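# Place the green block into the blue tray

## Task

Get the green block to end up inside the blue tray, without the robot toppling or being left leaning; a fall or tilt counts as failure. Knocking or moving any object out of the work area also counts as failure.

## Robot and tools

ROBOT. A Rainbow Robotics RB-Y1: a base on two drive wheels plus two rear casters, a torso with a folding leg (torso_squat_rad, torso_shift_rad, torso_pitch_rad, torso_yaw_rad), a head (head_pan_rad, head_tilt_rad), and a left and a right arm of seven joints each, ending in a parallel gripper. The base is 0.58 m wide, sticks out 0.10 m in front of the wheel axle and 0.57 m behind it, and sweeps a 0.58 m radius circle when spinning in place. Each wrist has a camera housing that juts sideways and can collide with things. Cameras: head_camera, left_wrist_camera, right_wrist_camera.

FRAMES. All positions are in metres. Base frame: origin on the floor halfway between the drive wheels, x ahead, y to the left, z up. The left_hand and right_hand readings are in this frame; each marks the spot between the finger pads, 0.03 m back from the tips. In the hand's own axes the fingers point along -z and close along x. chest is a spine point 0.08 m under the shoulders. base_odometry is in the odometry frame (the base frame as it was at the start), counts only wheel rotation, with heading in rad, left positive, -3.142 to 3.142.

move. One call carries one action, plus optional cameras (list of names, or ["all"]; [] for none) and blocking (true by default: returns when everything has stopped; false: returns in about 0.5 s while motion continues). Allowed action shapes: base and/or joints, optionally with min_time_s or contact_limits; or target alone or with min_time_s; or contact_limits alone. An empty move just reports state and images.
- base: one object {x_m_s, turn_rad_s, for_s}. A velocity held for a duration, not a destination. x_m_s is forward speed in m/s (magnitude 0.005 to 1.5, or 0; negative reverses); turn_rad_s is leftward turn rate in rad/s (magnitude 0.02 to 1.509, or 0); for_s is 0.1 to 5 s. Omitted speeds are 0. No sideways motion. Acceleration 0.4 m/s² (turns 0.5 rad/s²), so distance is roughly speed times for_s. Keep |x_m_s| + 0.27 × |turn_rad_s| at or below 1.5 or both get scaled.
- joints: a single dictionary covering any joints of both arms, torso and head, keyed by name, giving absolute targets in rad (grippers in metres of pad opening, 0 to 0.1). Ranges: squat 0 to 1.2 (higher lowers the chest); shift -0.3 to 0.6 (positive pushes hips forward); pitch -0.2 to 1.4 (positive leans forward); torso yaw -1.5 to 1.5 (positive left; raise both arms outward by 0.2 rad or more first). Shoulder pitch ±2.356 (negative swings the arm forward and up); left shoulder roll 0 to 3.141, right -3.141 to 0 (away from the body); shoulder yaw ±2.094; elbow -2.617 to 0.01 (negative bends); forearm roll ±3.141; wrist pitch -1.57 to 1.919 (negative tips the hand forward); hand roll ±2.705; head pan ±0.523 (positive left); head tilt -0.35 to 1.57 (positive looks down). Combined torso limits: squat+shift ≤ 1.52; squat-shift+pitch ≤ 1.57; shift+0.5 pitch-0.4 squat ≤ 0.7; shift+0.3 pitch-0.5 squat ≤ 0.39.
- target: one hand per call, an absolute pose: side "left" or "right", x, y, z in base-frame metres (-3 to 3), quat_wxyz as four numbers in the printed hand format. It is turned into joint angles once, so the hand travels on an arc; split long moves into short steps. It is refused while an earlier move still runs.
- min_time_s: 0.1 to 8, the shortest duration for arm, head and torso motions.
- contact_limits: {left_gripper_m, right_gripper_m} in mA, 200 to 672.5; starts at 672.5 and persists until changed; lower means a softer grip.

wait: seconds 0 to 10, plus cameras; returns early once running moves settle. stop: brakes all running motions; optional cameras. zoom_image: camera plus region [x0, y0, x1, y1] in pixels from the top-left corner, no larger than 504 by 504, on the latest image. finished_scene: optional scene 1; irreversible, and the block must stay in the tray afterwards.

RESULTS. The "move" line reads "done" or the worst status. base_status, joint_status, left_hand_status, right_hand_status: done, moving, reached (within 10 mm and 2°), short, refused, off_target (stopped away from target, may still push), not_followed (collision check withheld the arm), stopped, time_out, contact_stop (torso only), limit_stop_at_<name>, torque_fault. on_its_own lists things the robot did unprompted. lidar_m: 12 distances, 30° sectors, first straight ahead, counting leftward; "-" is nothing seen. wheel_motors_off is 1 when the wheels are disabled. motor_effort in percent (bracket = peak). Joint and external torques, wrist force and torque are noisy and offset. scene_time counts time used; MOTOR HOT warns of heating.

GRIPPING. Command an opening at least 0.005 m narrower than the block; "off_target" or "done" afterwards is normal while holding.

AVOID. Sweeping items out of the work area; dropping the block from height or releasing it while moving; fast bending with arms extended or a load, and sudden stops while driving bowed forward (tipping); driving into furniture (wheel motors cut out, robot can tip); the arms pressing or striking each other, including fingers and camera cases; shoulder rolls near 0 with both arms forward bring hands together, so keep about 0.5 rad outward. Contact torque reaching a joint's limit freezes the robot 10 s; long strain overheats motors. If a call is refused or an unplanned stop occurs, the remaining move, wait and finished_scene calls of that reply are skipped.

Each tool is called after ">>>" as name(argument=value, ...), one argument or row to a line, values as JSON.

## Session

>>> move(
)

Scene clock: 0.00 s.
Joint torques (N m): no reading
External joint torques (N m): no reading
Wrist force (N): no reading
Wrist torque (N m): no reading
Wrist force, peak (N): no reading
base_odometry: x=+0.000 y=+0.000 heading=+0.000
lidar_m: 2.63 2.48 1.61 1.48 1.58 2.41 2.48 2.51 2.95 2.29 2.32 2.87
base_status: not commanded
joint_positions: torso_squat_rad=+0.350 torso_shift_rad=+0.000 torso_pitch_rad=+0.000 torso_yaw_rad=+0.000 left_shoulder_pitch_rad=-0.044 left_shoulder_roll_rad=+0.013 left_shoulder_yaw_rad=+0.015 left_elbow_rad=-0.286 left_forearm_roll_rad=+0.033 left_wrist_pitch_rad=-0.012 left_hand_roll_rad=-0.026 left_gripper_m=+0.100 right_shoulder_pitch_rad=-0.021 right_shoulder_roll_rad=-0.025 right_shoulder_yaw_rad=-0.028 right_elbow_rad=-0.274 right_forearm_roll_rad=+0.039 right_wrist_pitch_rad=-0.026 right_hand_roll_rad=+0.041 right_gripper_m=+0.100 head_pan_rad=+0.000 head_tilt_rad=+0.400
joint_status: not commanded
wheel_motors_off: 0
motor_effort: left_wheel=+1 right_wheel=+1
chest: x=-0.2280 y=-0.0003 z=+1.2475 quat_wxyz=(+1.000, +0.000, +0.000, +0.000) (m; base frame)
left_hand: x=-0.0559 y=+0.2293 z=+0.5834 quat_wxyz=(+0.986, +0.006, -0.169, +0.003) (m; base frame)
right_hand: x=-0.0748 y=-0.2412 z=+0.5795 quat_wxyz=(+0.987, -0.019, -0.158, +0.031) (m; base frame)
pictures: head_camera, left_wrist_camera, right_wrist_camera
Images, in order (width x height): head_camera 896x504, left_wrist_camera 644x364, right_wrist_camera 644x364.

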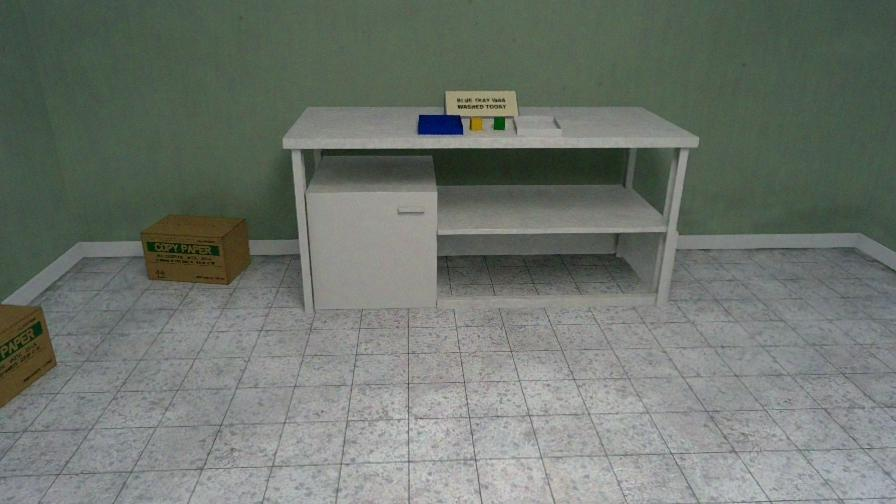

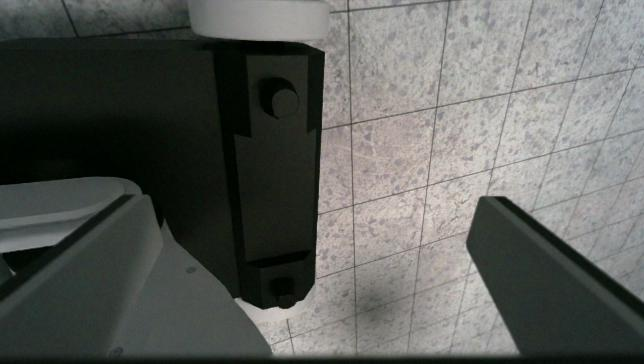

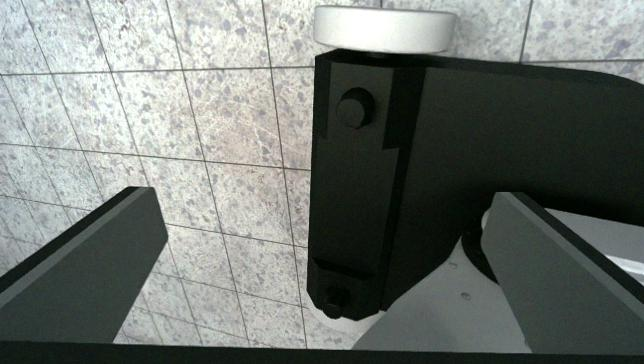

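>>> zoom_image(
  camera="head_camera",
  region=[390, 80, 590, 150],
)

>>> zoom_image(
  camera="head_camera",
  region=[270, 80, 720, 330],
)

Scaled by 2.520.

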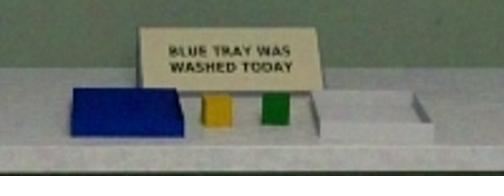

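Scaled by 1.120.

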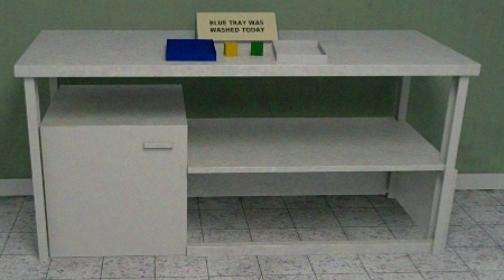

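>>> move(
  base={"x_m_s": 0.4, "for_s": 3.5},
  joints={"head_tilt_rad": 0.5},
  cameras=["head_camera"],
)

Scene clock: 19.73 s.
Joint torques (N m): left_arm=[-4.04 -0.38 0.1 -1.74 -0.12 -0.56 0.03] | right_arm=[-2.7 -0.88 -0.47 -2.24 -0.01 -0.62 -0.16]
External joint torques (N m): left_arm=[0.24 -0.95 0.06 0.58 -0.13 0.2 0.04] | right_arm=[0.95 0.43 -0.39 -0.29 -0.08 0.06 -0.17]
Wrist force (N): left_arm=[-1.7 -8.9 -14.1] | right_arm=[-3.9 -0.9 -4.3]
Wrist torque (N m): left_arm=[1.41 0.48 0.31] | right_arm=[0.18 -0.35 0.01]
Wrist force, peak (N): left_arm=[-1.5 -9.2 -14.7] | right_arm=[-3.7 -1.9 -4.1]
move: done
base_odometry: x=+1.400 y=+0.000 heading=+0.000
lidar_m: 1.25 1.26 1.79 1.76 1.78 2.52 3.86 3.92 2.31 2.30 2.57 1.60
base_status: done (sent for 3.5 of 3.5 s)
joint_positions: torso_squat_rad=+0.350 torso_shift_rad=+0.000 torso_pitch_rad=+0.000 torso_yaw_rad=+0.000 left_shoulder_pitch_rad=-0.044 left_shoulder_roll_rad=+0.013 left_shoulder_yaw_rad=+0.015 left_elbow_rad=-0.286 left_forearm_roll_rad=+0.033 left_wrist_pitch_rad=-0.012 left_hand_roll_rad=-0.026 left_gripper_m=+0.100 right_shoulder_pitch_rad=-0.021 right_shoulder_roll_rad=-0.025 right_shoulder_yaw_rad=-0.028 right_elbow_rad=-0.274 right_forearm_roll_rad=+0.039 right_wrist_pitch_rad=-0.026 right_hand_roll_rad=+0.041 right_gripper_m=+0.100 head_pan_rad=+0.000 head_tilt_rad=+0.500
joint_status: all done
wheel_motors_off: 0
motor_effort: left_wheel=+1(21) right_wheel=-1(38)
chest: x=-0.2280 y=-0.0003 z=+1.2475 quat_wxyz=(+1.000, +0.000, +0.000, +0.000) (m; base frame)
left_hand: x=-0.0558 y=+0.2293 z=+0.5834 quat_wxyz=(+0.986, +0.006, -0.169, +0.003) (m; base frame)
right_hand: x=-0.0748 y=-0.2412 z=+0.5795 quat_wxyz=(+0.987, -0.019, -0.158, +0.031) (m; base frame)
pictures: head_camera
Images, in order (width x height): head_camera 896x504.

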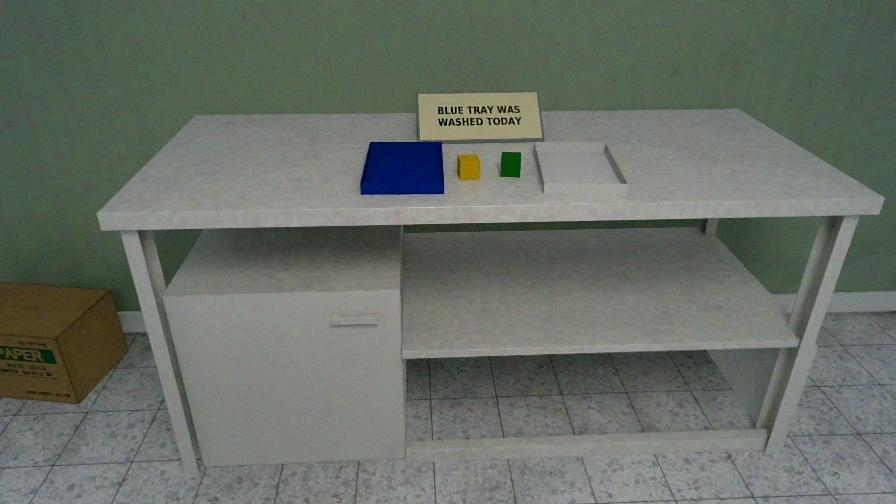

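>>> move(
  joints={"torso_pitch_rad": 0.4, "head_tilt_rad": 0.35, "right_shoulder_roll_rad": -0.3, "right_elbow_rad": -1.6, "right_shoulder_pitch_rad": -0.2},
  min_time_s=2,
  cameras=[],
)

>>> move(
  target={"side": "right", "x": 0.38, "y": -0.25, "z": 1.12, "quat_wxyz": [1, 0, 0, 0]},
  min_time_s=2,
  cameras=["all"],
)

Scene clock: 58.30 s.
Joint torques (N m): left_arm=[6.93 -0.5 0.14 2.01 -0.11 -0.12 0.05] | right_arm=[-6.64 -5.7 -3.68 -10.61 0.12 -1.91 -0.11]
External joint torques (N m): left_arm=[0.48 -0.88 0.05 0.1 -0.11 -0.13 0.05] | right_arm=[0.55 0.49 -0.16 -0.67 -0.09 0 -0.16]
Wrist force (N): left_arm=[0.6 -9.1 -14.7] | right_arm=[-7.0 0.7 1.6]
Wrist torque (N m): left_arm=[1.45 0.62 0.31] | right_arm=[0.10 -0.52 -0.04]
Wrist force, peak (N): left_arm=[0.7 -9.1 -15.0] | right_arm=[-7.4 0.7 1.2]
move: done
base_odometry: x=+1.400 y=+0.000 heading=+0.000
lidar_m: 1.25 1.26 1.80 1.76 1.78 2.51 3.86 3.91 2.30 2.30 2.57 1.60
base_status: not commanded
joint_positions: torso_squat_rad=+0.350 torso_shift_rad=+0.000 torso_pitch_rad=+0.400 torso_yaw_rad=+0.000 left_shoulder_pitch_rad=-0.044 left_shoulder_roll_rad=+0.013 left_shoulder_yaw_rad=+0.015 left_elbow_rad=-0.286 left_forearm_roll_rad=+0.033 left_wrist_pitch_rad=-0.012 left_hand_roll_rad=-0.026 left_gripper_m=+0.100 right_shoulder_pitch_rad=-0.200 right_shoulder_roll_rad=-0.300 right_shoulder_yaw_rad=-0.028 right_elbow_rad=-1.600 right_forearm_roll_rad=+0.039 right_wrist_pitch_rad=-0.026 right_hand_roll_rad=+0.041 right_gripper_m=+0.100 head_pan_rad=+0.000 head_tilt_rad=+0.350
joint_status: all done
wheel_motors_off: 0
motor_effort: left_wheel=-1(4) right_wheel=-1(2)
chest: x=-0.1075 y=-0.0003 z=+1.2231 quat_wxyz=(+0.980, +0.000, +0.199, +0.000) (m; base frame)
left_hand: x=-0.2076 y=+0.2293 z=+0.5444 quat_wxyz=(+1.000, +0.006, +0.030, +0.002) (m; base frame)
right_hand: x=+0.3784 y=-0.2816 z=+0.9224 quat_wxyz=(+0.742, -0.098, -0.644, +0.158) (m; base frame)
pictures: none
No camera images: "cameras" was empty.

Scene clock: 60.63 s.
Joint torques (N m): left_arm=[6.81 -0.67 0.2 1.78 -0.21 0.12 0.26] | right_arm=[-21.24 -9.6 -8.42 -2.37 0.28 -0.25 -0.04]
External joint torques (N m): left_arm=[0.35 -1.04 0.11 -0.13 -0.21 0.11 0.25] | right_arm=[0.34 1.38 0.34 0.25 0.05 -0.22 -0.04]
Wrist force (N): left_arm=[0.8 -8.9 -14.6] | right_arm=[-1.4 -1.4 -4.1]
Wrist torque (N m): left_arm=[1.41 0.64 0.30] | right_arm=[0.24 -0.18 0.00]
Wrist force, peak (N): left_arm=[1.1 -9.2 -15.0] | right_arm=[-7.1 -2.1 -2.5]
move: done
base_odometry: x=+1.400 y=+0.000 heading=+0.000
lidar_m: 1.25 1.26 1.79 1.75 1.77 2.52 3.86 3.91 2.31 2.29 2.57 1.60
base_status: not commanded
joint_positions: torso_squat_rad=+0.350 torso_shift_rad=+0.000 torso_pitch_rad=+0.400 torso_yaw_rad=+0.000 left_shoulder_pitch_rad=-0.044 left_shoulder_roll_rad=+0.013 left_shoulder_yaw_rad=+0.015 left_elbow_rad=-0.286 left_forearm_roll_rad=+0.033 left_wrist_pitch_rad=-0.012 left_hand_roll_rad=-0.026 left_gripper_m=+0.100 right_shoulder_pitch_rad=-1.528 right_shoulder_roll_rad=-1.015 right_shoulder_yaw_rad=+0.619 right_elbow_rad=-1.311 right_forearm_roll_rad=-1.313 right_wrist_pitch_rad=+1.919 right_hand_roll_rad=-0.596 right_gripper_m=+0.100 head_pan_rad=+0.000 head_tilt_rad=+0.350
joint_status: all done
wheel_motors_off: 0
motor_effort: left_wheel=+1(5) right_wheel=-1(2)
chest: x=-0.1075 y=-0.0003 z=+1.2231 quat_wxyz=(+0.980, +0.000, +0.199, +0.000) (m; base frame)
left_hand: x=-0.2076 y=+0.2293 z=+0.5444 quat_wxyz=(+1.000, +0.006, +0.030, +0.002) (m; base frame)
right_hand: x=+0.3800 y=-0.2503 z=+1.1204 quat_wxyz=(+1.000, +0.000, -0.002, -0.001) (m; base frame)
right_hand_status: reached (checked arc, planned for 2.0 s): 0 mm and 0.2 deg off.
pictures: head_camera, left_wrist_camera, right_wrist_camera
Images, in order (width x height): head_camera 896x504, left_wrist_camera 644x364, right_wrist_camera 644x364.

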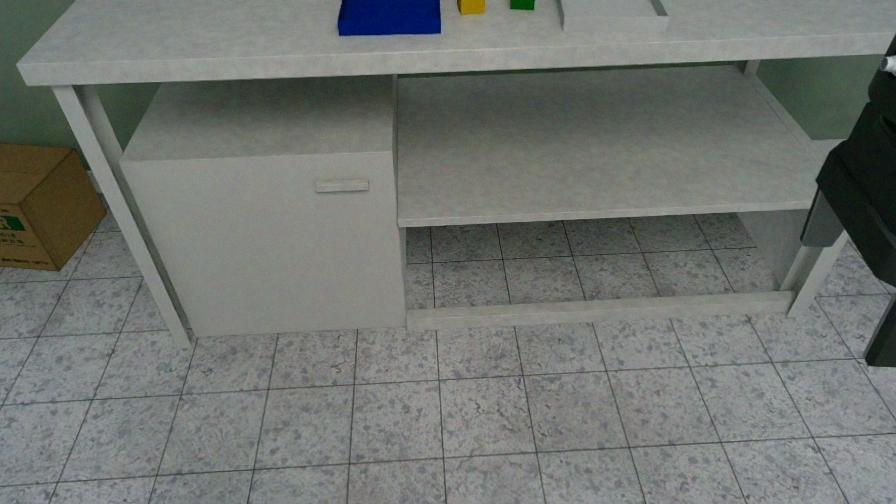

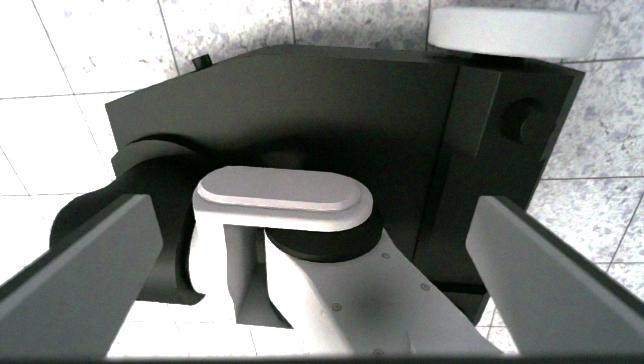

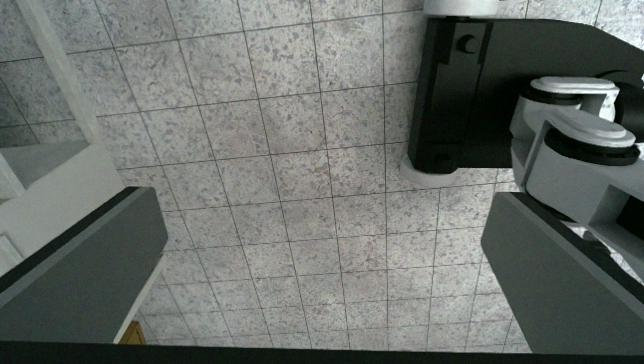

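>>> move(
  base={"turn_rad_s": 0.12, "for_s": 0.47},
  cameras=[],
)

>>> move(
  base={"x_m_s": 0.35, "for_s": 2.3},
  cameras=["all"],
)

Scene clock: 79.43 s.
Joint torques (N m): left_arm=[6.79 0.02 0.41 1.94 -0.07 0.17 -0.14] | right_arm=[-20.98 -9.77 -8.1 -2.61 0.28 -0.12 -0.08]
External joint torques (N m): left_arm=[0.34 -0.35 0.32 0.03 -0.07 0.16 -0.14] | right_arm=[0.61 1.22 0.66 0.02 0.05 -0.09 -0.08]
Wrist force (N): left_arm=[1.4 -9.0 -14.6] | right_arm=[-0.5 -1.6 -4.5]
Wrist torque (N m): left_arm=[1.44 0.71 0.31] | right_arm=[0.24 -0.13 0.06]
Wrist force, peak (N): left_arm=[0.9 -9.4 -14.9] | right_arm=[-1.7 -1.0 -4.9]
move: done
base_odometry: x=+1.400 y=+0.000 heading=+0.054
lidar_m: 1.25 1.27 1.78 1.76 1.78 2.52 3.86 3.91 2.30 2.53 2.60 1.59
base_status: done (sent for 0.47 of 0.47 s)
joint_positions: torso_squat_rad=+0.350 torso_shift_rad=+0.000 torso_pitch_rad=+0.400 torso_yaw_rad=+0.000 left_shoulder_pitch_rad=-0.044 left_shoulder_roll_rad=+0.013 left_shoulder_yaw_rad=+0.015 left_elbow_rad=-0.286 left_forearm_roll_rad=+0.033 left_wrist_pitch_rad=-0.012 left_hand_roll_rad=-0.026 left_gripper_m=+0.100 right_shoulder_pitch_rad=-1.528 right_shoulder_roll_rad=-1.015 right_shoulder_yaw_rad=+0.619 right_elbow_rad=-1.311 right_forearm_roll_rad=-1.313 right_wrist_pitch_rad=+1.919 right_hand_roll_rad=-0.596 right_gripper_m=+0.100 head_pan_rad=+0.000 head_tilt_rad=+0.350
joint_status: not commanded
wheel_motors_off: 0
motor_effort: left_wheel=-22(33) right_wheel=+8(26)
chest: x=-0.1075 y=-0.0003 z=+1.2231 quat_wxyz=(+0.980, +0.000, +0.199, +0.000) (m; base frame)
left_hand: x=-0.2076 y=+0.2293 z=+0.5444 quat_wxyz=(+1.000, +0.006, +0.030, +0.002) (m; base frame)
right_hand: x=+0.3800 y=-0.2503 z=+1.1204 quat_wxyz=(+1.000, +0.000, -0.002, -0.001) (m; base frame)
pictures: none
No camera images: "cameras" was empty.

Scene clock: 82.93 s.
Joint torques (N m): left_arm=[6.86 -0.72 -0.27 2.25 0.09 0.27 -0.1] | right_arm=[-21.05 -9.93 -8.5 -2.75 0.12 -0.06 -0.01]
External joint torques (N m): left_arm=[0.4 -1.09 -0.35 0.34 0.08 0.26 -0.1] | right_arm=[0.53 1.06 0.26 -0.12 -0.12 -0.02 -0.01]
Wrist force (N): left_arm=[0.9 -9.1 -14.6] | right_arm=[-1.0 -0.7 -3.9]
Wrist torque (N m): left_arm=[1.45 0.64 0.33] | right_arm=[0.17 -0.12 0.03]
Wrist force, peak (N): left_arm=[0.9 -9.2 -15.0] | right_arm=[-1.1 -2.1 -5.0]
move: done
base_odometry: x=+2.204 y=+0.044 heading=+0.055
lidar_m: 0.51 0.46 0.59 1.68 1.80 2.26 4.67 3.82 2.63 2.48 1.07 1.16
base_status: done (sent for 2.3 of 2.3 s)
joint_positions: torso_squat_rad=+0.350 torso_shift_rad=+0.000 torso_pitch_rad=+0.400 torso_yaw_rad=+0.000 left_shoulder_pitch_rad=-0.044 left_shoulder_roll_rad=+0.013 left_shoulder_yaw_rad=+0.015 left_elbow_rad=-0.286 left_forearm_roll_rad=+0.033 left_wrist_pitch_rad=-0.012 left_hand_roll_rad=-0.026 left_gripper_m=+0.100 right_shoulder_pitch_rad=-1.528 right_shoulder_roll_rad=-1.015 right_shoulder_yaw_rad=+0.619 right_elbow_rad=-1.311 right_forearm_roll_rad=-1.313 right_wrist_pitch_rad=+1.919 right_hand_roll_rad=-0.596 right_gripper_m=+0.100 head_pan_rad=+0.000 head_tilt_rad=+0.350
joint_status: not commanded
wheel_motors_off: 0
motor_effort: left_wheel=+4(30) right_wheel=-2(26)
chest: x=-0.1075 y=-0.0003 z=+1.2231 quat_wxyz=(+0.980, +0.000, +0.199, +0.000) (m; base frame)
left_hand: x=-0.2076 y=+0.2293 z=+0.5444 quat_wxyz=(+1.000, +0.006, +0.030, +0.002) (m; base frame)
right_hand: x=+0.3801 y=-0.2503 z=+1.1203 quat_wxyz=(+1.000, +0.000, -0.002, -0.001) (m; base frame)
pictures: head_camera, left_wrist_camera, right_wrist_camera
Images, in order (width x height): head_camera 896x504, left_wrist_camera 644x364, right_wrist_camera 644x364.

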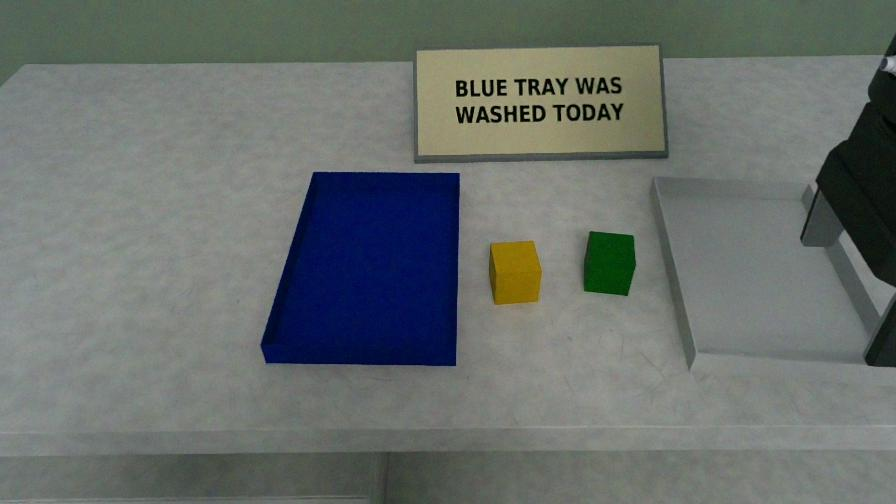

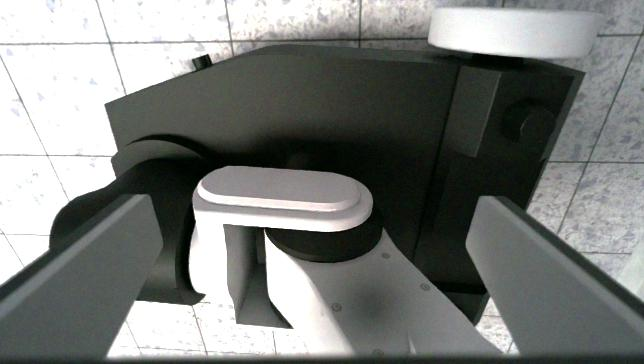

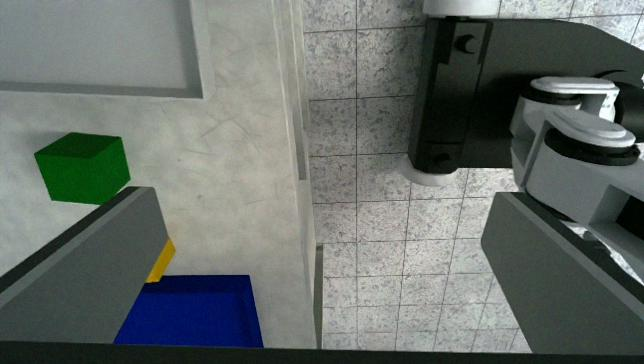

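>>> move(
  base={"x_m_s": 0.2, "for_s": 1.0},
  cameras=["head_camera", "right_wrist_camera"],
)

Scene clock: 109.63 s.
Joint torques (N m): left_arm=[6.95 -0.68 -0.12 1.84 -0.23 0.26 0.15] | right_arm=[-21.01 -9.73 -8.76 -2.7 0.14 -0.07 -0.1]
External joint torques (N m): left_arm=[0.49 -1.06 -0.21 -0.07 -0.24 0.25 0.15] | right_arm=[0.58 1.25 0 -0.08 -0.1 -0.04 -0.1]
Wrist force (N): left_arm=[0.9 -8.9 -14.8] | right_arm=[-0.9 -1.5 -3.9]
Wrist torque (N m): left_arm=[1.44 0.64 0.30] | right_arm=[0.22 -0.12 0.06]
Wrist force, peak (N): left_arm=[1.3 -9.6 -14.8] | right_arm=[-0.9 -2.2 -5.1]
move: done
base_odometry: x=+2.404 y=+0.055 heading=+0.055
lidar_m: 0.57 0.28 0.33 0.73 1.76 2.40 4.86 3.79 2.61 2.49 0.99 0.95
base_status: done (sent for 1 of 1 s)
joint_positions: torso_squat_rad=+0.350 torso_shift_rad=+0.000 torso_pitch_rad=+0.400 torso_yaw_rad=+0.000 left_shoulder_pitch_rad=-0.044 left_shoulder_roll_rad=+0.013 left_shoulder_yaw_rad=+0.015 left_elbow_rad=-0.286 left_forearm_roll_rad=+0.033 left_wrist_pitch_rad=-0.012 left_hand_roll_rad=-0.026 left_gripper_m=+0.100 right_shoulder_pitch_rad=-1.528 right_shoulder_roll_rad=-1.015 right_shoulder_yaw_rad=+0.619 right_elbow_rad=-1.311 right_forearm_roll_rad=-1.313 right_wrist_pitch_rad=+1.919 right_hand_roll_rad=-0.596 right_gripper_m=+0.100 head_pan_rad=+0.000 head_tilt_rad=+0.350
joint_status: not commanded
wheel_motors_off: 0
motor_effort: left_wheel=+3(25) right_wheel=-5(12)
chest: x=-0.1075 y=-0.0003 z=+1.2231 quat_wxyz=(+0.980, +0.000, +0.199, +0.000) (m; base frame)
left_hand: x=-0.2076 y=+0.2293 z=+0.5444 quat_wxyz=(+1.000, +0.006, +0.030, +0.002) (m; base frame)
right_hand: x=+0.3800 y=-0.2503 z=+1.1203 quat_wxyz=(+1.000, +0.000, -0.002, -0.001) (m; base frame)
pictures: head_camera, right_wrist_camera
Images, in order (width x height): head_camera 896x504, right_wrist_camera 644x364.

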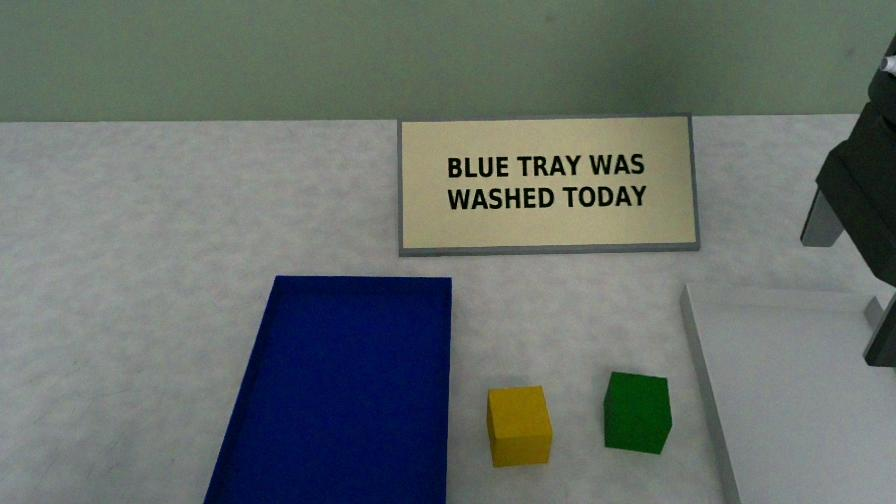

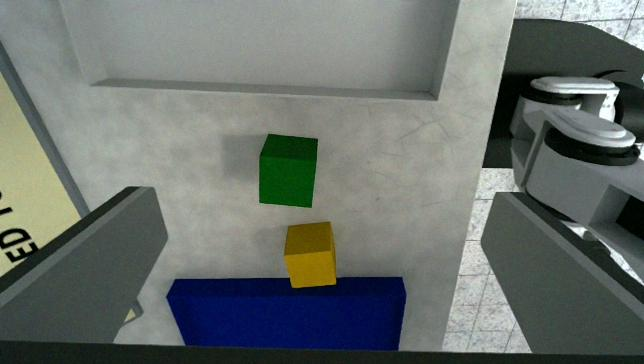

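>>> move(
  target={"side": "right", "x": 0.415, "y": -0.25, "z": 1.0, "quat_wxyz": [1, 0, 0, 0]},
  min_time_s=1.5,
  cameras=["head_camera", "right_wrist_camera"],
)

Scene clock: 135.50 s.
Joint torques (N m): left_arm=[7.32 -0.68 0.23 2.04 -0.03 0.2 0.05] | right_arm=[-21.29 -9.92 -7.09 -3.4 0.21 -0.07 -0.02]
External joint torques (N m): left_arm=[0.86 -1.05 0.15 0.13 -0.03 0.19 0.05] | right_arm=[1.82 1.49 0.38 0.17 -0.04 -0.04 -0.02]
Wrist force (N): left_arm=[0.8 -9.1 -14.6] | right_arm=[-1.1 -1.7 -4.4]
Wrist torque (N m): left_arm=[1.44 0.62 0.31] | right_arm=[0.25 -0.18 -0.05]
Wrist force, peak (N): left_arm=[0.7 -9.4 -15.0] | right_arm=[-1.1 -1.9 -5.1]
move: done
base_odometry: x=+2.404 y=+0.055 heading=+0.055
lidar_m: 0.56 0.28 0.33 0.73 1.77 2.40 4.87 3.80 2.62 2.49 0.99 0.95
base_status: not commanded
joint_positions: torso_squat_rad=+0.350 torso_shift_rad=+0.000 torso_pitch_rad=+0.400 torso_yaw_rad=+0.000 left_shoulder_pitch_rad=-0.044 left_shoulder_roll_rad=+0.013 left_shoulder_yaw_rad=+0.015 left_elbow_rad=-0.286 left_forearm_roll_rad=+0.033 left_wrist_pitch_rad=-0.012 left_hand_roll_rad=-0.026 left_gripper_m=+0.100 right_shoulder_pitch_rad=-1.441 right_shoulder_roll_rad=-0.837 right_shoulder_yaw_rad=+0.716 right_elbow_rad=-1.003 right_forearm_roll_rad=-1.164 right_wrist_pitch_rad=+1.643 right_hand_roll_rad=-0.419 right_gripper_m=+0.100 head_pan_rad=+0.000 head_tilt_rad=+0.350
joint_status: all done
wheel_motors_off: 0
motor_effort: left_wheel=+3(7) right_wheel=-4(6)
chest: x=-0.1075 y=-0.0003 z=+1.2231 quat_wxyz=(+0.980, +0.000, +0.199, +0.000) (m; base frame)
left_hand: x=-0.2076 y=+0.2293 z=+0.5444 quat_wxyz=(+1.000, +0.006, +0.030, +0.002) (m; base frame)
right_hand: x=+0.4151 y=-0.2499 z=+1.0003 quat_wxyz=(+1.000, +0.000, -0.001, +0.000) (m; base frame)
right_hand_status: reached (checked arc, planned for 1.5 s): 0 mm and 0.1 deg off.
pictures: head_camera, right_wrist_camera
Images, in order (width x height): head_camera 896x504, right_wrist_camera 644x364.

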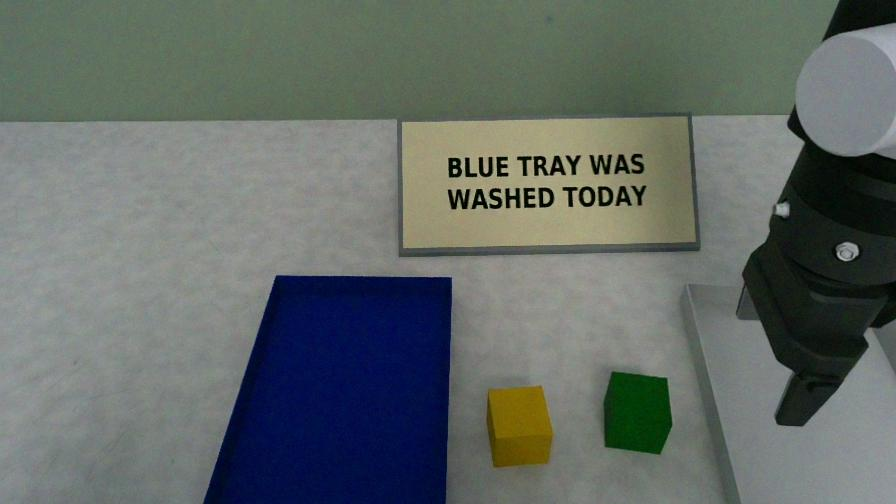

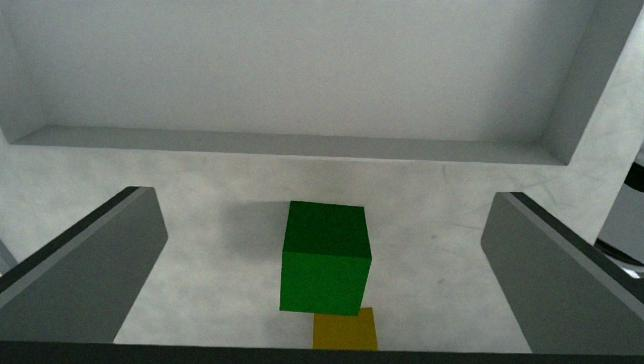

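>>> move(
  target={"side": "right", "x": 0.415, "y": -0.15, "z": 0.99, "quat_wxyz": [0.9994, 0, 0, -0.035]},
  min_time_s=1.2,
  cameras=["head_camera", "right_wrist_camera"],
)

Scene clock: 157.97 s.
Joint torques (N m): left_arm=[7.53 -0.56 -0.27 2.09 -0.1 0.12 0.08] | right_arm=[-24.75 -7.64 -6.36 -3.6 0.24 -0.09 -0.26]
External joint torques (N m): left_arm=[1.07 -0.93 -0.36 0.17 -0.1 0.11 0.07] | right_arm=[-0.2 1.39 0.57 0.44 0 -0.06 -0.26]
Wrist force (N): left_arm=[0.9 -8.8 -14.6] | right_arm=[-0.9 -1.4 -4.4]
Wrist torque (N m): left_arm=[1.42 0.65 0.32] | right_arm=[0.22 -0.12 0.04]
Wrist force, peak (N): left_arm=[0.9 -9.3 -14.9] | right_arm=[-1.3 -2.1 -4.8]
move: done
base_odometry: x=+2.404 y=+0.055 heading=+0.055
lidar_m: 0.57 0.27 0.33 0.73 1.76 2.40 4.87 3.80 2.62 2.49 0.99 0.94
base_status: not commanded
joint_positions: torso_squat_rad=+0.350 torso_shift_rad=+0.000 torso_pitch_rad=+0.400 torso_yaw_rad=+0.000 left_shoulder_pitch_rad=-0.044 left_shoulder_roll_rad=+0.013 left_shoulder_yaw_rad=+0.015 left_elbow_rad=-0.286 left_forearm_roll_rad=+0.033 left_wrist_pitch_rad=-0.012 left_hand_roll_rad=-0.026 left_gripper_m=+0.100 right_shoulder_pitch_rad=-1.527 right_shoulder_roll_rad=-0.625 right_shoulder_yaw_rad=+0.768 right_elbow_rad=-0.947 right_forearm_roll_rad=-1.103 right_wrist_pitch_rad=+1.639 right_hand_roll_rad=-0.653 right_gripper_m=+0.100 head_pan_rad=+0.000 head_tilt_rad=+0.350
joint_status: all done
wheel_motors_off: 0
motor_effort: left_wheel=+2(7) right_wheel=-4(5)
chest: x=-0.1075 y=-0.0003 z=+1.2231 quat_wxyz=(+0.980, +0.000, +0.199, +0.000) (m; base frame)
left_hand: x=-0.2076 y=+0.2293 z=+0.5444 quat_wxyz=(+1.000, +0.006, +0.030, +0.002) (m; base frame)
right_hand: x=+0.4149 y=-0.1500 z=+0.9901 quat_wxyz=(+0.999, +0.000, +0.000, -0.035) (m; base frame)
right_hand_status: reached (checked arc, planned for 1.2 s): 0 mm and 0.1 deg off.
pictures: head_camera, right_wrist_camera
Images, in order (width x height): head_camera 896x504, right_wrist_camera 644x364.

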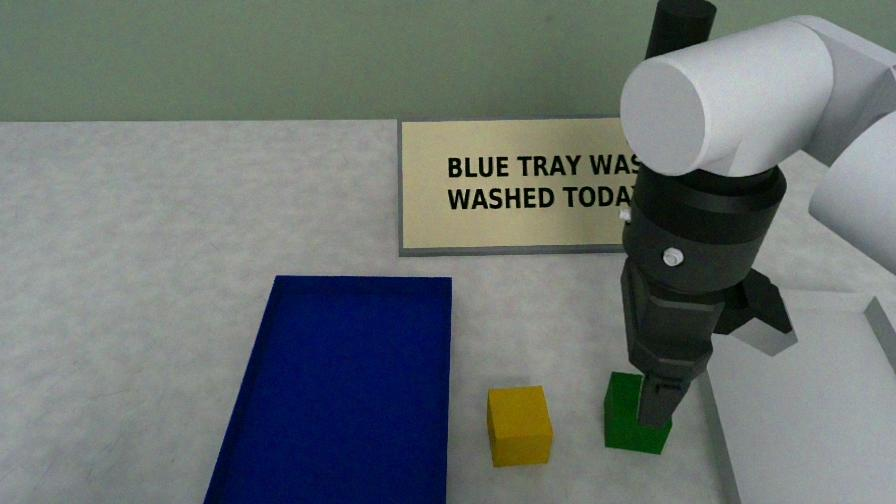

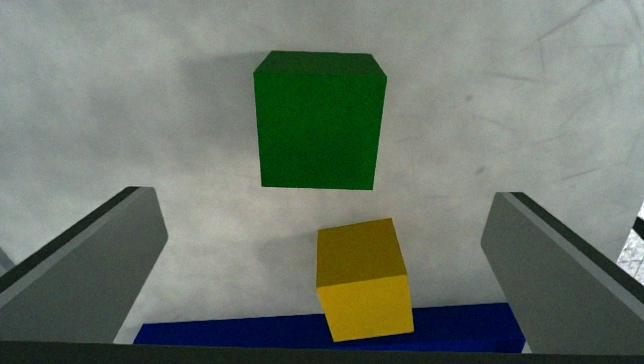

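>>> move(
  target={"side": "right", "x": 0.417, "y": -0.149, "z": 0.92, "quat_wxyz": [0.99896, 0, 0, -0.0456]},
  min_time_s=1.2,
  cameras=["head_camera", "right_wrist_camera"],
)

Scene clock: 170.13 s.
Joint torques (N m): left_arm=[6.92 -0.28 -0.11 1.9 -0.14 0.16 0.12] | right_arm=[-22.29 -7.36 -4.92 -3.93 0.29 -0.16 -0.06]
External joint torques (N m): left_arm=[0.46 -0.65 -0.2 -0.01 -0.14 0.15 0.11] | right_arm=[2.24 1.22 0.55 0.22 0.04 -0.13 -0.06]
Wrist force (N): left_arm=[0.9 -9.3 -14.6] | right_arm=[-1.0 -2.3 -4.0]
Wrist torque (N m): left_arm=[1.49 0.64 0.31] | right_arm=[0.35 -0.13 -0.02]
Wrist force, peak (N): left_arm=[1.1 -9.3 -14.8] | right_arm=[-1.1 -1.9 -5.2]
move: done
base_odometry: x=+2.404 y=+0.055 heading=+0.055
lidar_m: 0.56 0.27 0.33 0.74 1.76 2.40 4.87 3.80 2.62 2.48 0.98 0.94
base_status: not commanded
joint_positions: torso_squat_rad=+0.350 torso_shift_rad=+0.000 torso_pitch_rad=+0.400 torso_yaw_rad=+0.000 left_shoulder_pitch_rad=-0.044 left_shoulder_roll_rad=+0.013 left_shoulder_yaw_rad=+0.015 left_elbow_rad=-0.286 left_forearm_roll_rad=+0.033 left_wrist_pitch_rad=-0.012 left_hand_roll_rad=-0.026 left_gripper_m=+0.100 right_shoulder_pitch_rad=-1.479 right_shoulder_roll_rad=-0.515 right_shoulder_yaw_rad=+0.804 right_elbow_rad=-0.737 right_forearm_roll_rad=-1.052 right_wrist_pitch_rad=+1.463 right_hand_roll_rad=-0.580 right_gripper_m=+0.100 head_pan_rad=+0.000 head_tilt_rad=+0.350
joint_status: all done
wheel_motors_off: 0
motor_effort: left_wheel=+4(6) right_wheel=-4(5)
chest: x=-0.1075 y=-0.0003 z=+1.2231 quat_wxyz=(+0.980, +0.000, +0.199, +0.000) (m; base frame)
left_hand: x=-0.2076 y=+0.2293 z=+0.5444 quat_wxyz=(+1.000, +0.006, +0.030, +0.002) (m; base frame)
right_hand: x=+0.4170 y=-0.1489 z=+0.9204 quat_wxyz=(+0.999, +0.000, -0.001, -0.046) (m; base frame)
right_hand_status: reached (checked arc, planned for 1.2 s): 0 mm and 0.2 deg off.
pictures: head_camera, right_wrist_camera
Images, in order (width x height): head_camera 896x504, right_wrist_camera 644x364.

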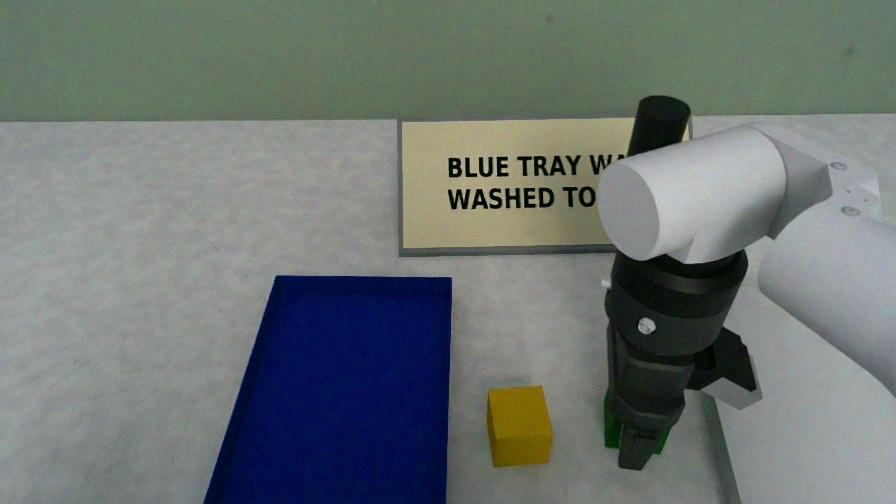

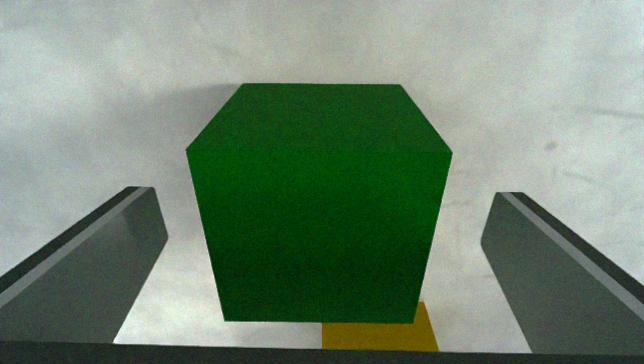

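>>> move(
  target={"side": "right", "x": 0.419, "y": -0.155, "z": 0.904, "quat_wxyz": [0.99896, 0, 0, -0.0456]},
  min_time_s=1.0,
  cameras=[],
)

>>> move(
  joints={"right_gripper_m": 0.035},
  cameras=["head_camera", "right_wrist_camera"],
)

Scene clock: 189.93 s.
Joint torques (N m): left_arm=[7.07 -0.27 0.11 1.93 -0.28 0.01 0.16] | right_arm=[-25.07 -6.63 -4.03 -3.69 0.24 -0.13 -0.05]
External joint torques (N m): left_arm=[0.61 -0.64 0.02 0.02 -0.28 0 0.16] | right_arm=[-0.48 1.93 0.7 0.38 -0.01 -0.1 -0.05]
Wrist force (N): left_arm=[1.1 -9.3 -14.8] | right_arm=[-1.4 -0.7 -3.6]
Wrist torque (N m): left_arm=[1.49 0.67 0.30] | right_arm=[0.18 -0.17 -0.11]
Wrist force, peak (N): left_arm=[1.0 -9.3 -14.9] | right_arm=[-1.1 -2.4 -4.6]
move: done
base_odometry: x=+2.404 y=+0.055 heading=+0.055
lidar_m: 0.57 0.27 0.33 0.74 1.78 2.41 4.86 3.79 2.62 2.48 0.98 0.96
base_status: not commanded
joint_positions: torso_squat_rad=+0.350 torso_shift_rad=+0.000 torso_pitch_rad=+0.400 torso_yaw_rad=+0.000 left_shoulder_pitch_rad=-0.044 left_shoulder_roll_rad=+0.013 left_shoulder_yaw_rad=+0.015 left_elbow_rad=-0.286 left_forearm_roll_rad=+0.033 left_wrist_pitch_rad=-0.012 left_hand_roll_rad=-0.026 left_gripper_m=+0.100 right_shoulder_pitch_rad=-1.481 right_shoulder_roll_rad=-0.482 right_shoulder_yaw_rad=+0.806 right_elbow_rad=-0.635 right_forearm_roll_rad=-1.048 right_wrist_pitch_rad=+1.411 right_hand_roll_rad=-0.522 right_gripper_m=+0.100 head_pan_rad=+0.000 head_tilt_rad=+0.350
joint_status: all done
wheel_motors_off: 0
motor_effort: left_wheel=+2(7) right_wheel=-5(6)
chest: x=-0.1075 y=-0.0003 z=+1.2231 quat_wxyz=(+0.980, +0.000, +0.199, +0.000) (m; base frame)
left_hand: x=-0.2076 y=+0.2293 z=+0.5444 quat_wxyz=(+1.000, +0.006, +0.030, +0.002) (m; base frame)
right_hand: x=+0.4189 y=-0.1551 z=+0.9041 quat_wxyz=(+0.999, +0.000, -0.001, -0.046) (m; base frame)
right_hand_status: reached (checked arc, planned for 1.0 s): 0 mm and 0.1 deg off.
pictures: none
No camera images: "cameras" was empty.

Scene clock: 191.20 s.
Joint torques (N m): left_arm=[6.97 -0.64 0.28 2.08 0 0.18 0.03] | right_arm=[-24.88 -6.7 -3.88 -3.75 0.16 -0.13 -0.07]
External joint torques (N m): left_arm=[0.51 -1.01 0.19 0.17 0 0.17 0.02] | right_arm=[-0.29 1.86 0.85 0.32 -0.09 -0.1 -0.07]
Wrist force (N): left_arm=[1.0 -9.1 -14.6] | right_arm=[-0.8 -1.5 -4.2]
Wrist torque (N m): left_arm=[1.45 0.66 0.31] | right_arm=[0.24 -0.15 -0.06]
Wrist force, peak (N): left_arm=[1.0 -9.2 -15.0] | right_arm=[-0.5 -1.4 -4.9]
move: off_target
base_odometry: x=+2.404 y=+0.055 heading=+0.055
lidar_m: 0.57 0.27 0.33 0.74 1.77 2.41 4.86 3.81 2.62 2.49 0.99 0.95
base_status: not commanded
joint_positions: torso_squat_rad=+0.350 torso_shift_rad=+0.000 torso_pitch_rad=+0.400 torso_yaw_rad=+0.000 left_shoulder_pitch_rad=-0.044 left_shoulder_roll_rad=+0.013 left_shoulder_yaw_rad=+0.015 left_elbow_rad=-0.286 left_forearm_roll_rad=+0.033 left_wrist_pitch_rad=-0.012 left_hand_roll_rad=-0.026 left_gripper_m=+0.100 right_shoulder_pitch_rad=-1.481 right_shoulder_roll_rad=-0.482 right_shoulder_yaw_rad=+0.806 right_elbow_rad=-0.635 right_forearm_roll_rad=-1.048 right_wrist_pitch_rad=+1.411 right_hand_roll_rad=-0.522 right_gripper_m=+0.049 head_pan_rad=+0.000 head_tilt_rad=+0.350
joint_status: right_gripper_m off_target (ended at +0.049, target +0.035)
wheel_motors_off: 0
motor_effort: left_wheel=+3(7) right_wheel=-4(6)
chest: x=-0.1075 y=-0.0003 z=+1.2231 quat_wxyz=(+0.980, +0.000, +0.199, +0.000) (m; base frame)
left_hand: x=-0.2076 y=+0.2293 z=+0.5444 quat_wxyz=(+1.000, +0.006, +0.030, +0.002) (m; base frame)
right_hand: x=+0.4189 y=-0.1551 z=+0.9041 quat_wxyz=(+0.999, +0.000, -0.001, -0.046) (m; base frame)
pictures: head_camera, right_wrist_camera
Images, in order (width x height): head_camera 896x504, right_wrist_camera 644x364.

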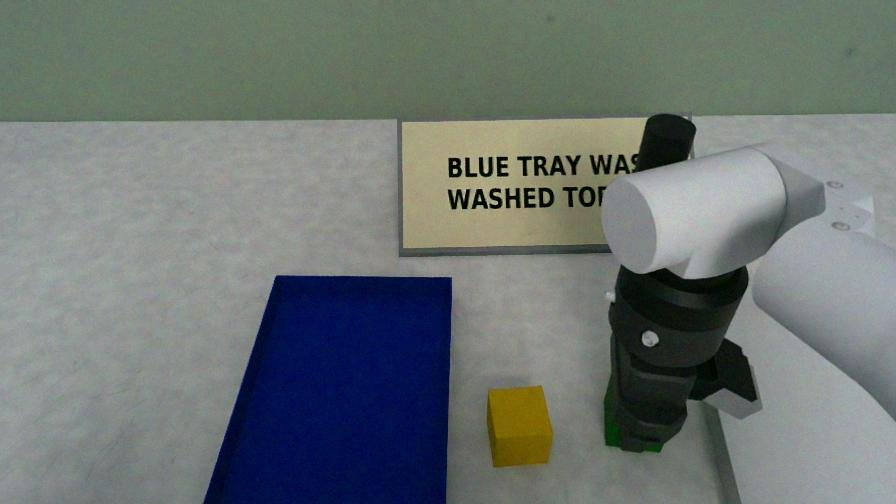

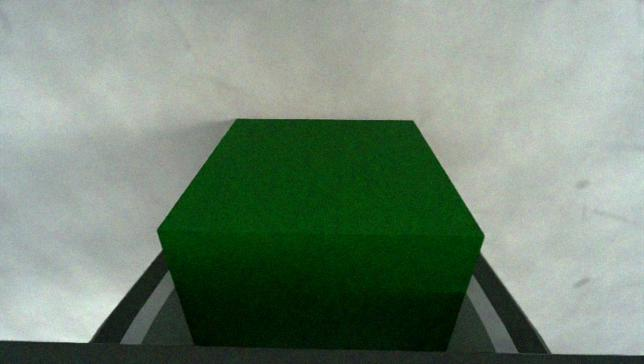

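>>> move(
  target={"side": "right", "x": 0.415, "y": -0.155, "z": 0.97, "quat_wxyz": [0.99896, 0, 0, -0.0456]},
  min_time_s=1.0,
  cameras=[],
)

>>> move(
  target={"side": "right", "x": 0.34, "y": -0.12, "z": 1.13, "quat_wxyz": [0.99896, 0, 0, -0.0456]},
  min_time_s=1.5,
  cameras=[],
)

>>> move(
  joints={"torso_pitch_rad": 0.62, "head_tilt_rad": 0.3},
  min_time_s=1.5,
  cameras=["head_camera", "right_wrist_camera"],
)

Scene clock: 230.13 s.
Joint torques (N m): left_arm=[6.86 0.13 -0.11 2 -0.04 0.08 -0.06] | right_arm=[-24.76 -8.59 -8.06 -5.1 0.02 0 -0.18]
External joint torques (N m): left_arm=[0.4 -0.23 -0.2 0.09 -0.04 0.07 -0.06] | right_arm=[-0.2 0.44 -1.58 -1.01 -0.22 -0.01 -0.18]
Wrist force (N): left_arm=[1.2 -9.1 -14.6] | right_arm=[-1.1 -2.0 -5.0]
Wrist torque (N m): left_arm=[1.44 0.69 0.30] | right_arm=[0.29 -0.17 0.05]
Wrist force, peak (N): left_arm=[0.8 -9.3 -15.0] | right_arm=[-1.2 -1.8 -5.5]
move: done
base_odometry: x=+2.404 y=+0.055 heading=+0.055
lidar_m: 0.57 0.27 0.32 0.74 1.77 2.40 4.87 3.79 2.62 2.49 0.98 0.95
base_status: not commanded
joint_positions: torso_squat_rad=+0.350 torso_shift_rad=+0.000 torso_pitch_rad=+0.400 torso_yaw_rad=+0.000 left_shoulder_pitch_rad=-0.044 left_shoulder_roll_rad=+0.013 left_shoulder_yaw_rad=+0.015 left_elbow_rad=-0.286 left_forearm_roll_rad=+0.033 left_wrist_pitch_rad=-0.012 left_hand_roll_rad=-0.026 left_gripper_m=+0.100 right_shoulder_pitch_rad=-1.512 right_shoulder_roll_rad=-0.601 right_shoulder_yaw_rad=+0.777 right_elbow_rad=-0.880 right_forearm_roll_rad=-1.090 right_wrist_pitch_rad=+1.602 right_hand_roll_rad=-0.631 right_gripper_m=+0.049 head_pan_rad=+0.000 head_tilt_rad=+0.350
joint_status: all done
wheel_motors_off: 0
motor_effort: left_wheel=+1(6) right_wheel=-4(6)
chest: x=-0.1075 y=-0.0003 z=+1.2231 quat_wxyz=(+0.980, +0.000, +0.199, +0.000) (m; base frame)
left_hand: x=-0.2076 y=+0.2293 z=+0.5444 quat_wxyz=(+1.000, +0.006, +0.030, +0.002) (m; base frame)
right_hand: x=+0.4146 y=-0.1556 z=+0.9697 quat_wxyz=(+0.999, -0.003, +0.007, -0.045) (m; base frame)
right_hand_status: reached (checked arc, planned for 1.0 s): 1 mm and 0.9 deg off.
pictures: none
No camera images: "cameras" was empty.

Scene clock: 231.97 s.
Joint torques (N m): left_arm=[6.84 -0.33 0.42 1.85 -0.12 0.11 0.14] | right_arm=[-22.27 -7.81 -10.81 -2.72 0.13 -0.08 -0.14]
External joint torques (N m): left_arm=[0.38 -0.7 0.33 -0.07 -0.12 0.09 0.14] | right_arm=[-0.05 0.38 -1.33 -0.99 -0.08 -0.08 -0.14]
Wrist force (N): left_arm=[1.0 -9.1 -14.6] | right_arm=[-1.1 -1.6 -5.7]
Wrist torque (N m): left_arm=[1.45 0.67 0.32] | right_arm=[0.27 -0.18 0.03]
Wrist force, peak (N): left_arm=[1.2 -9.2 -14.9] | right_arm=[-1.3 -2.1 -6.0]
move: done
base_odometry: x=+2.404 y=+0.055 heading=+0.055
lidar_m: 0.57 0.27 0.33 0.73 1.76 2.40 4.86 3.79 2.62 2.49 0.98 0.95
base_status: not commanded
joint_positions: torso_squat_rad=+0.350 torso_shift_rad=+0.000 torso_pitch_rad=+0.400 torso_yaw_rad=+0.000 left_shoulder_pitch_rad=-0.044 left_shoulder_roll_rad=+0.013 left_shoulder_yaw_rad=+0.015 left_elbow_rad=-0.286 left_forearm_roll_rad=+0.033 left_wrist_pitch_rad=-0.012 left_hand_roll_rad=-0.026 left_gripper_m=+0.100 right_shoulder_pitch_rad=-1.677 right_shoulder_roll_rad=-0.846 right_shoulder_yaw_rad=+0.777 right_elbow_rad=-1.492 right_forearm_roll_rad=-1.425 right_wrist_pitch_rad=+1.919 right_hand_roll_rad=-1.105 right_gripper_m=+0.049 head_pan_rad=+0.000 head_tilt_rad=+0.350
joint_status: all done
wheel_motors_off: 0
motor_effort: left_wheel=+4(8) right_wheel=-4(5)
chest: x=-0.1075 y=-0.0003 z=+1.2231 quat_wxyz=(+0.980, +0.000, +0.199, +0.000) (m; base frame)
left_hand: x=-0.2076 y=+0.2293 z=+0.5444 quat_wxyz=(+1.000, +0.006, +0.030, +0.002) (m; base frame)
right_hand: x=+0.3400 y=-0.1200 z=+1.1299 quat_wxyz=(+0.999, +0.000, +0.000, -0.046) (m; base frame)
right_hand_status: reached (checked arc, planned for 1.5 s): 0 mm and 0.0 deg off.
pictures: none
No camera images: "cameras" was empty.

Scene clock: 233.77 s.
Joint torques (N m): left_arm=[12.39 -0.34 0.42 3.67 -0.09 0.62 0.06] | right_arm=[-21.53 -7.46 -10.46 -3.79 -0.11 0.11 -0.06]
External joint torques (N m): left_arm=[0.35 -0.57 0.31 -0.48 -0.09 0.18 0.05] | right_arm=[-0.02 0.59 -1.25 -0.78 0.03 -0.12 -0.04]
Wrist force (N): left_arm=[2.2 -9.5 -14.3] | right_arm=[0.2 -1.5 -4.6]
Wrist torque (N m): left_arm=[1.50 0.72 0.29] | right_arm=[0.22 -0.11 0.06]
Wrist force, peak (N): left_arm=[1.4 -9.1 -14.9] | right_arm=[0.5 -1.8 -5.4]
move: done
base_odometry: x=+2.404 y=+0.055 heading=+0.055
lidar_m: 0.57 0.27 0.32 0.73 1.76 2.40 4.86 3.79 2.61 2.48 0.99 0.95
base_status: not commanded
joint_positions: torso_squat_rad=+0.350 torso_shift_rad=+0.000 torso_pitch_rad=+0.620 torso_yaw_rad=+0.000 left_shoulder_pitch_rad=-0.044 left_shoulder_roll_rad=+0.013 left_shoulder_yaw_rad=+0.015 left_elbow_rad=-0.286 left_forearm_roll_rad=+0.033 left_wrist_pitch_rad=-0.012 left_hand_roll_rad=-0.026 left_gripper_m=+0.100 right_shoulder_pitch_rad=-1.677 right_shoulder_roll_rad=-0.846 right_shoulder_yaw_rad=+0.777 right_elbow_rad=-1.492 right_forearm_roll_rad=-1.425 right_wrist_pitch_rad=+1.919 right_hand_roll_rad=-1.105 right_gripper_m=+0.049 head_pan_rad=+0.000 head_tilt_rad=+0.300
joint_status: all done
wheel_motors_off: 0
motor_effort: left_wheel=+5(7) right_wheel=-4(5)
chest: x=-0.0483 y=-0.0003 z=+1.1899 quat_wxyz=(+0.952, +0.000, +0.305, +0.000) (m; base frame)
left_hand: x=-0.2941 y=+0.2293 z=+0.5494 quat_wxyz=(+0.990, +0.007, +0.140, +0.001) (m; base frame)
right_hand: x=+0.3682 y=-0.1200 z=+1.0014 quat_wxyz=(+0.993, -0.005, +0.110, -0.045) (m; base frame)
pictures: head_camera, right_wrist_camera
Images, in order (width x height): head_camera 896x504, right_wrist_camera 644x364.

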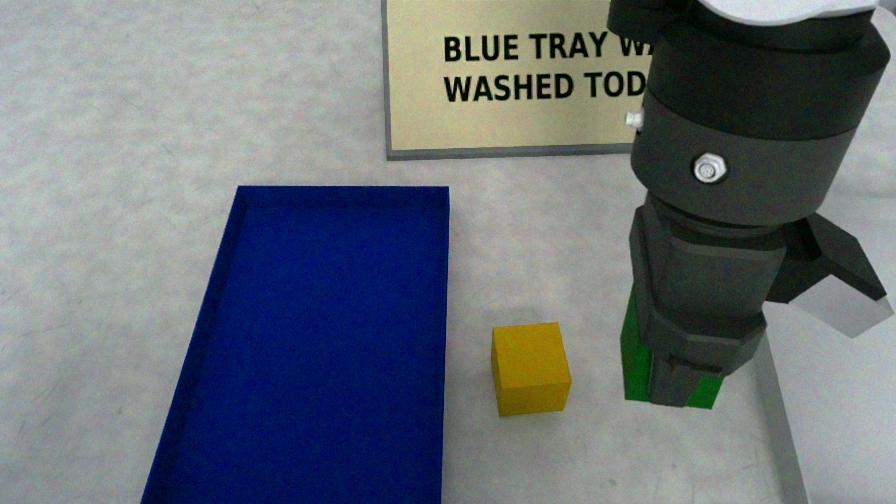

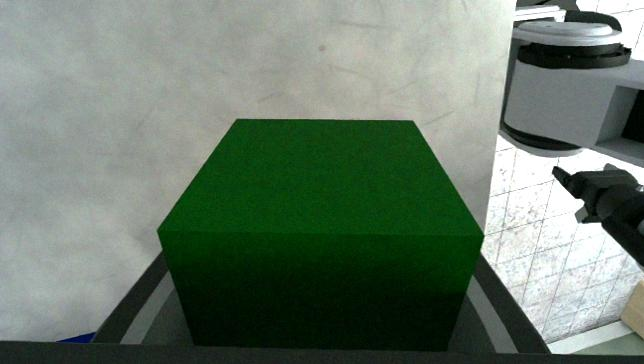

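>>> move(
  target={"side": "right", "x": 0.40, "y": 0.085, "z": 1.0, "quat_wxyz": [0.99896, 0, 0, -0.0456]},
  min_time_s=2.0,
  cameras=["head_camera", "right_wrist_camera"],
)

Scene clock: 240.50 s.
Joint torques (N m): left_arm=[12.33 -0.34 -0.34 4.12 -0.01 0.48 -0.01] | right_arm=[-24.97 -4.28 -6.58 -3.3 0.21 0 -0.31]
External joint torques (N m): left_arm=[0.29 -0.57 -0.45 -0.03 0 0.04 -0.03] | right_arm=[-0.49 0.98 0.41 0.41 -0.02 0.01 -0.31]
Wrist force (N): left_arm=[2.1 -9.1 -14.6] | right_arm=[-0.6 -1.7 -5.3]
Wrist torque (N m): left_arm=[1.44 0.71 0.29] | right_arm=[0.28 -0.07 0.03]
Wrist force, peak (N): left_arm=[2.5 -9.2 -14.8] | right_arm=[1.3 -1.6 -5.7]
move: done
base_odometry: x=+2.404 y=+0.055 heading=+0.055
lidar_m: 0.57 0.28 0.33 0.74 1.76 2.40 4.86 3.79 2.62 2.48 0.98 0.95
base_status: not commanded
joint_positions: torso_squat_rad=+0.350 torso_shift_rad=+0.000 torso_pitch_rad=+0.620 torso_yaw_rad=+0.000 left_shoulder_pitch_rad=-0.044 left_shoulder_roll_rad=+0.013 left_shoulder_yaw_rad=+0.015 left_elbow_rad=-0.286 left_forearm_roll_rad=+0.033 left_wrist_pitch_rad=-0.012 left_hand_roll_rad=-0.026 left_gripper_m=+0.100 right_shoulder_pitch_rad=-2.005 right_shoulder_roll_rad=-0.264 right_shoulder_yaw_rad=+0.923 right_elbow_rad=-0.940 right_forearm_roll_rad=-1.156 right_wrist_pitch_rad=+1.719 right_hand_roll_rad=-1.186 right_gripper_m=+0.049 head_pan_rad=+0.000 head_tilt_rad=+0.300
joint_status: all done
wheel_motors_off: 0
motor_effort: left_wheel=+7(8) right_wheel=-5(5)
chest: x=-0.0483 y=-0.0003 z=+1.1899 quat_wxyz=(+0.952, +0.000, +0.305, +0.000) (m; base frame)
left_hand: x=-0.2941 y=+0.2293 z=+0.5494 quat_wxyz=(+0.990, +0.007, +0.140, +0.001) (m; base frame)
right_hand: x=+0.3993 y=+0.0845 z=+1.0001 quat_wxyz=(+0.999, +0.003, -0.003, -0.046) (m; base frame)
right_hand_status: reached (checked arc, planned for 2.0 s): 1 mm and 0.5 deg off.
pictures: head_camera, right_wrist_camera
Images, in order (width x height): head_camera 896x504, right_wrist_camera 644x364.

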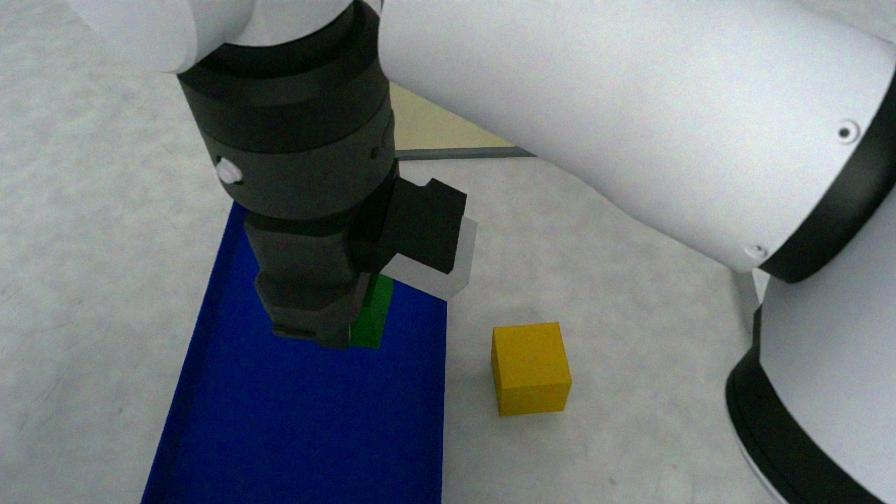

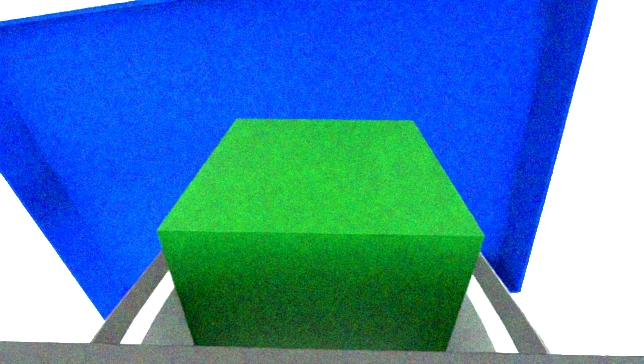

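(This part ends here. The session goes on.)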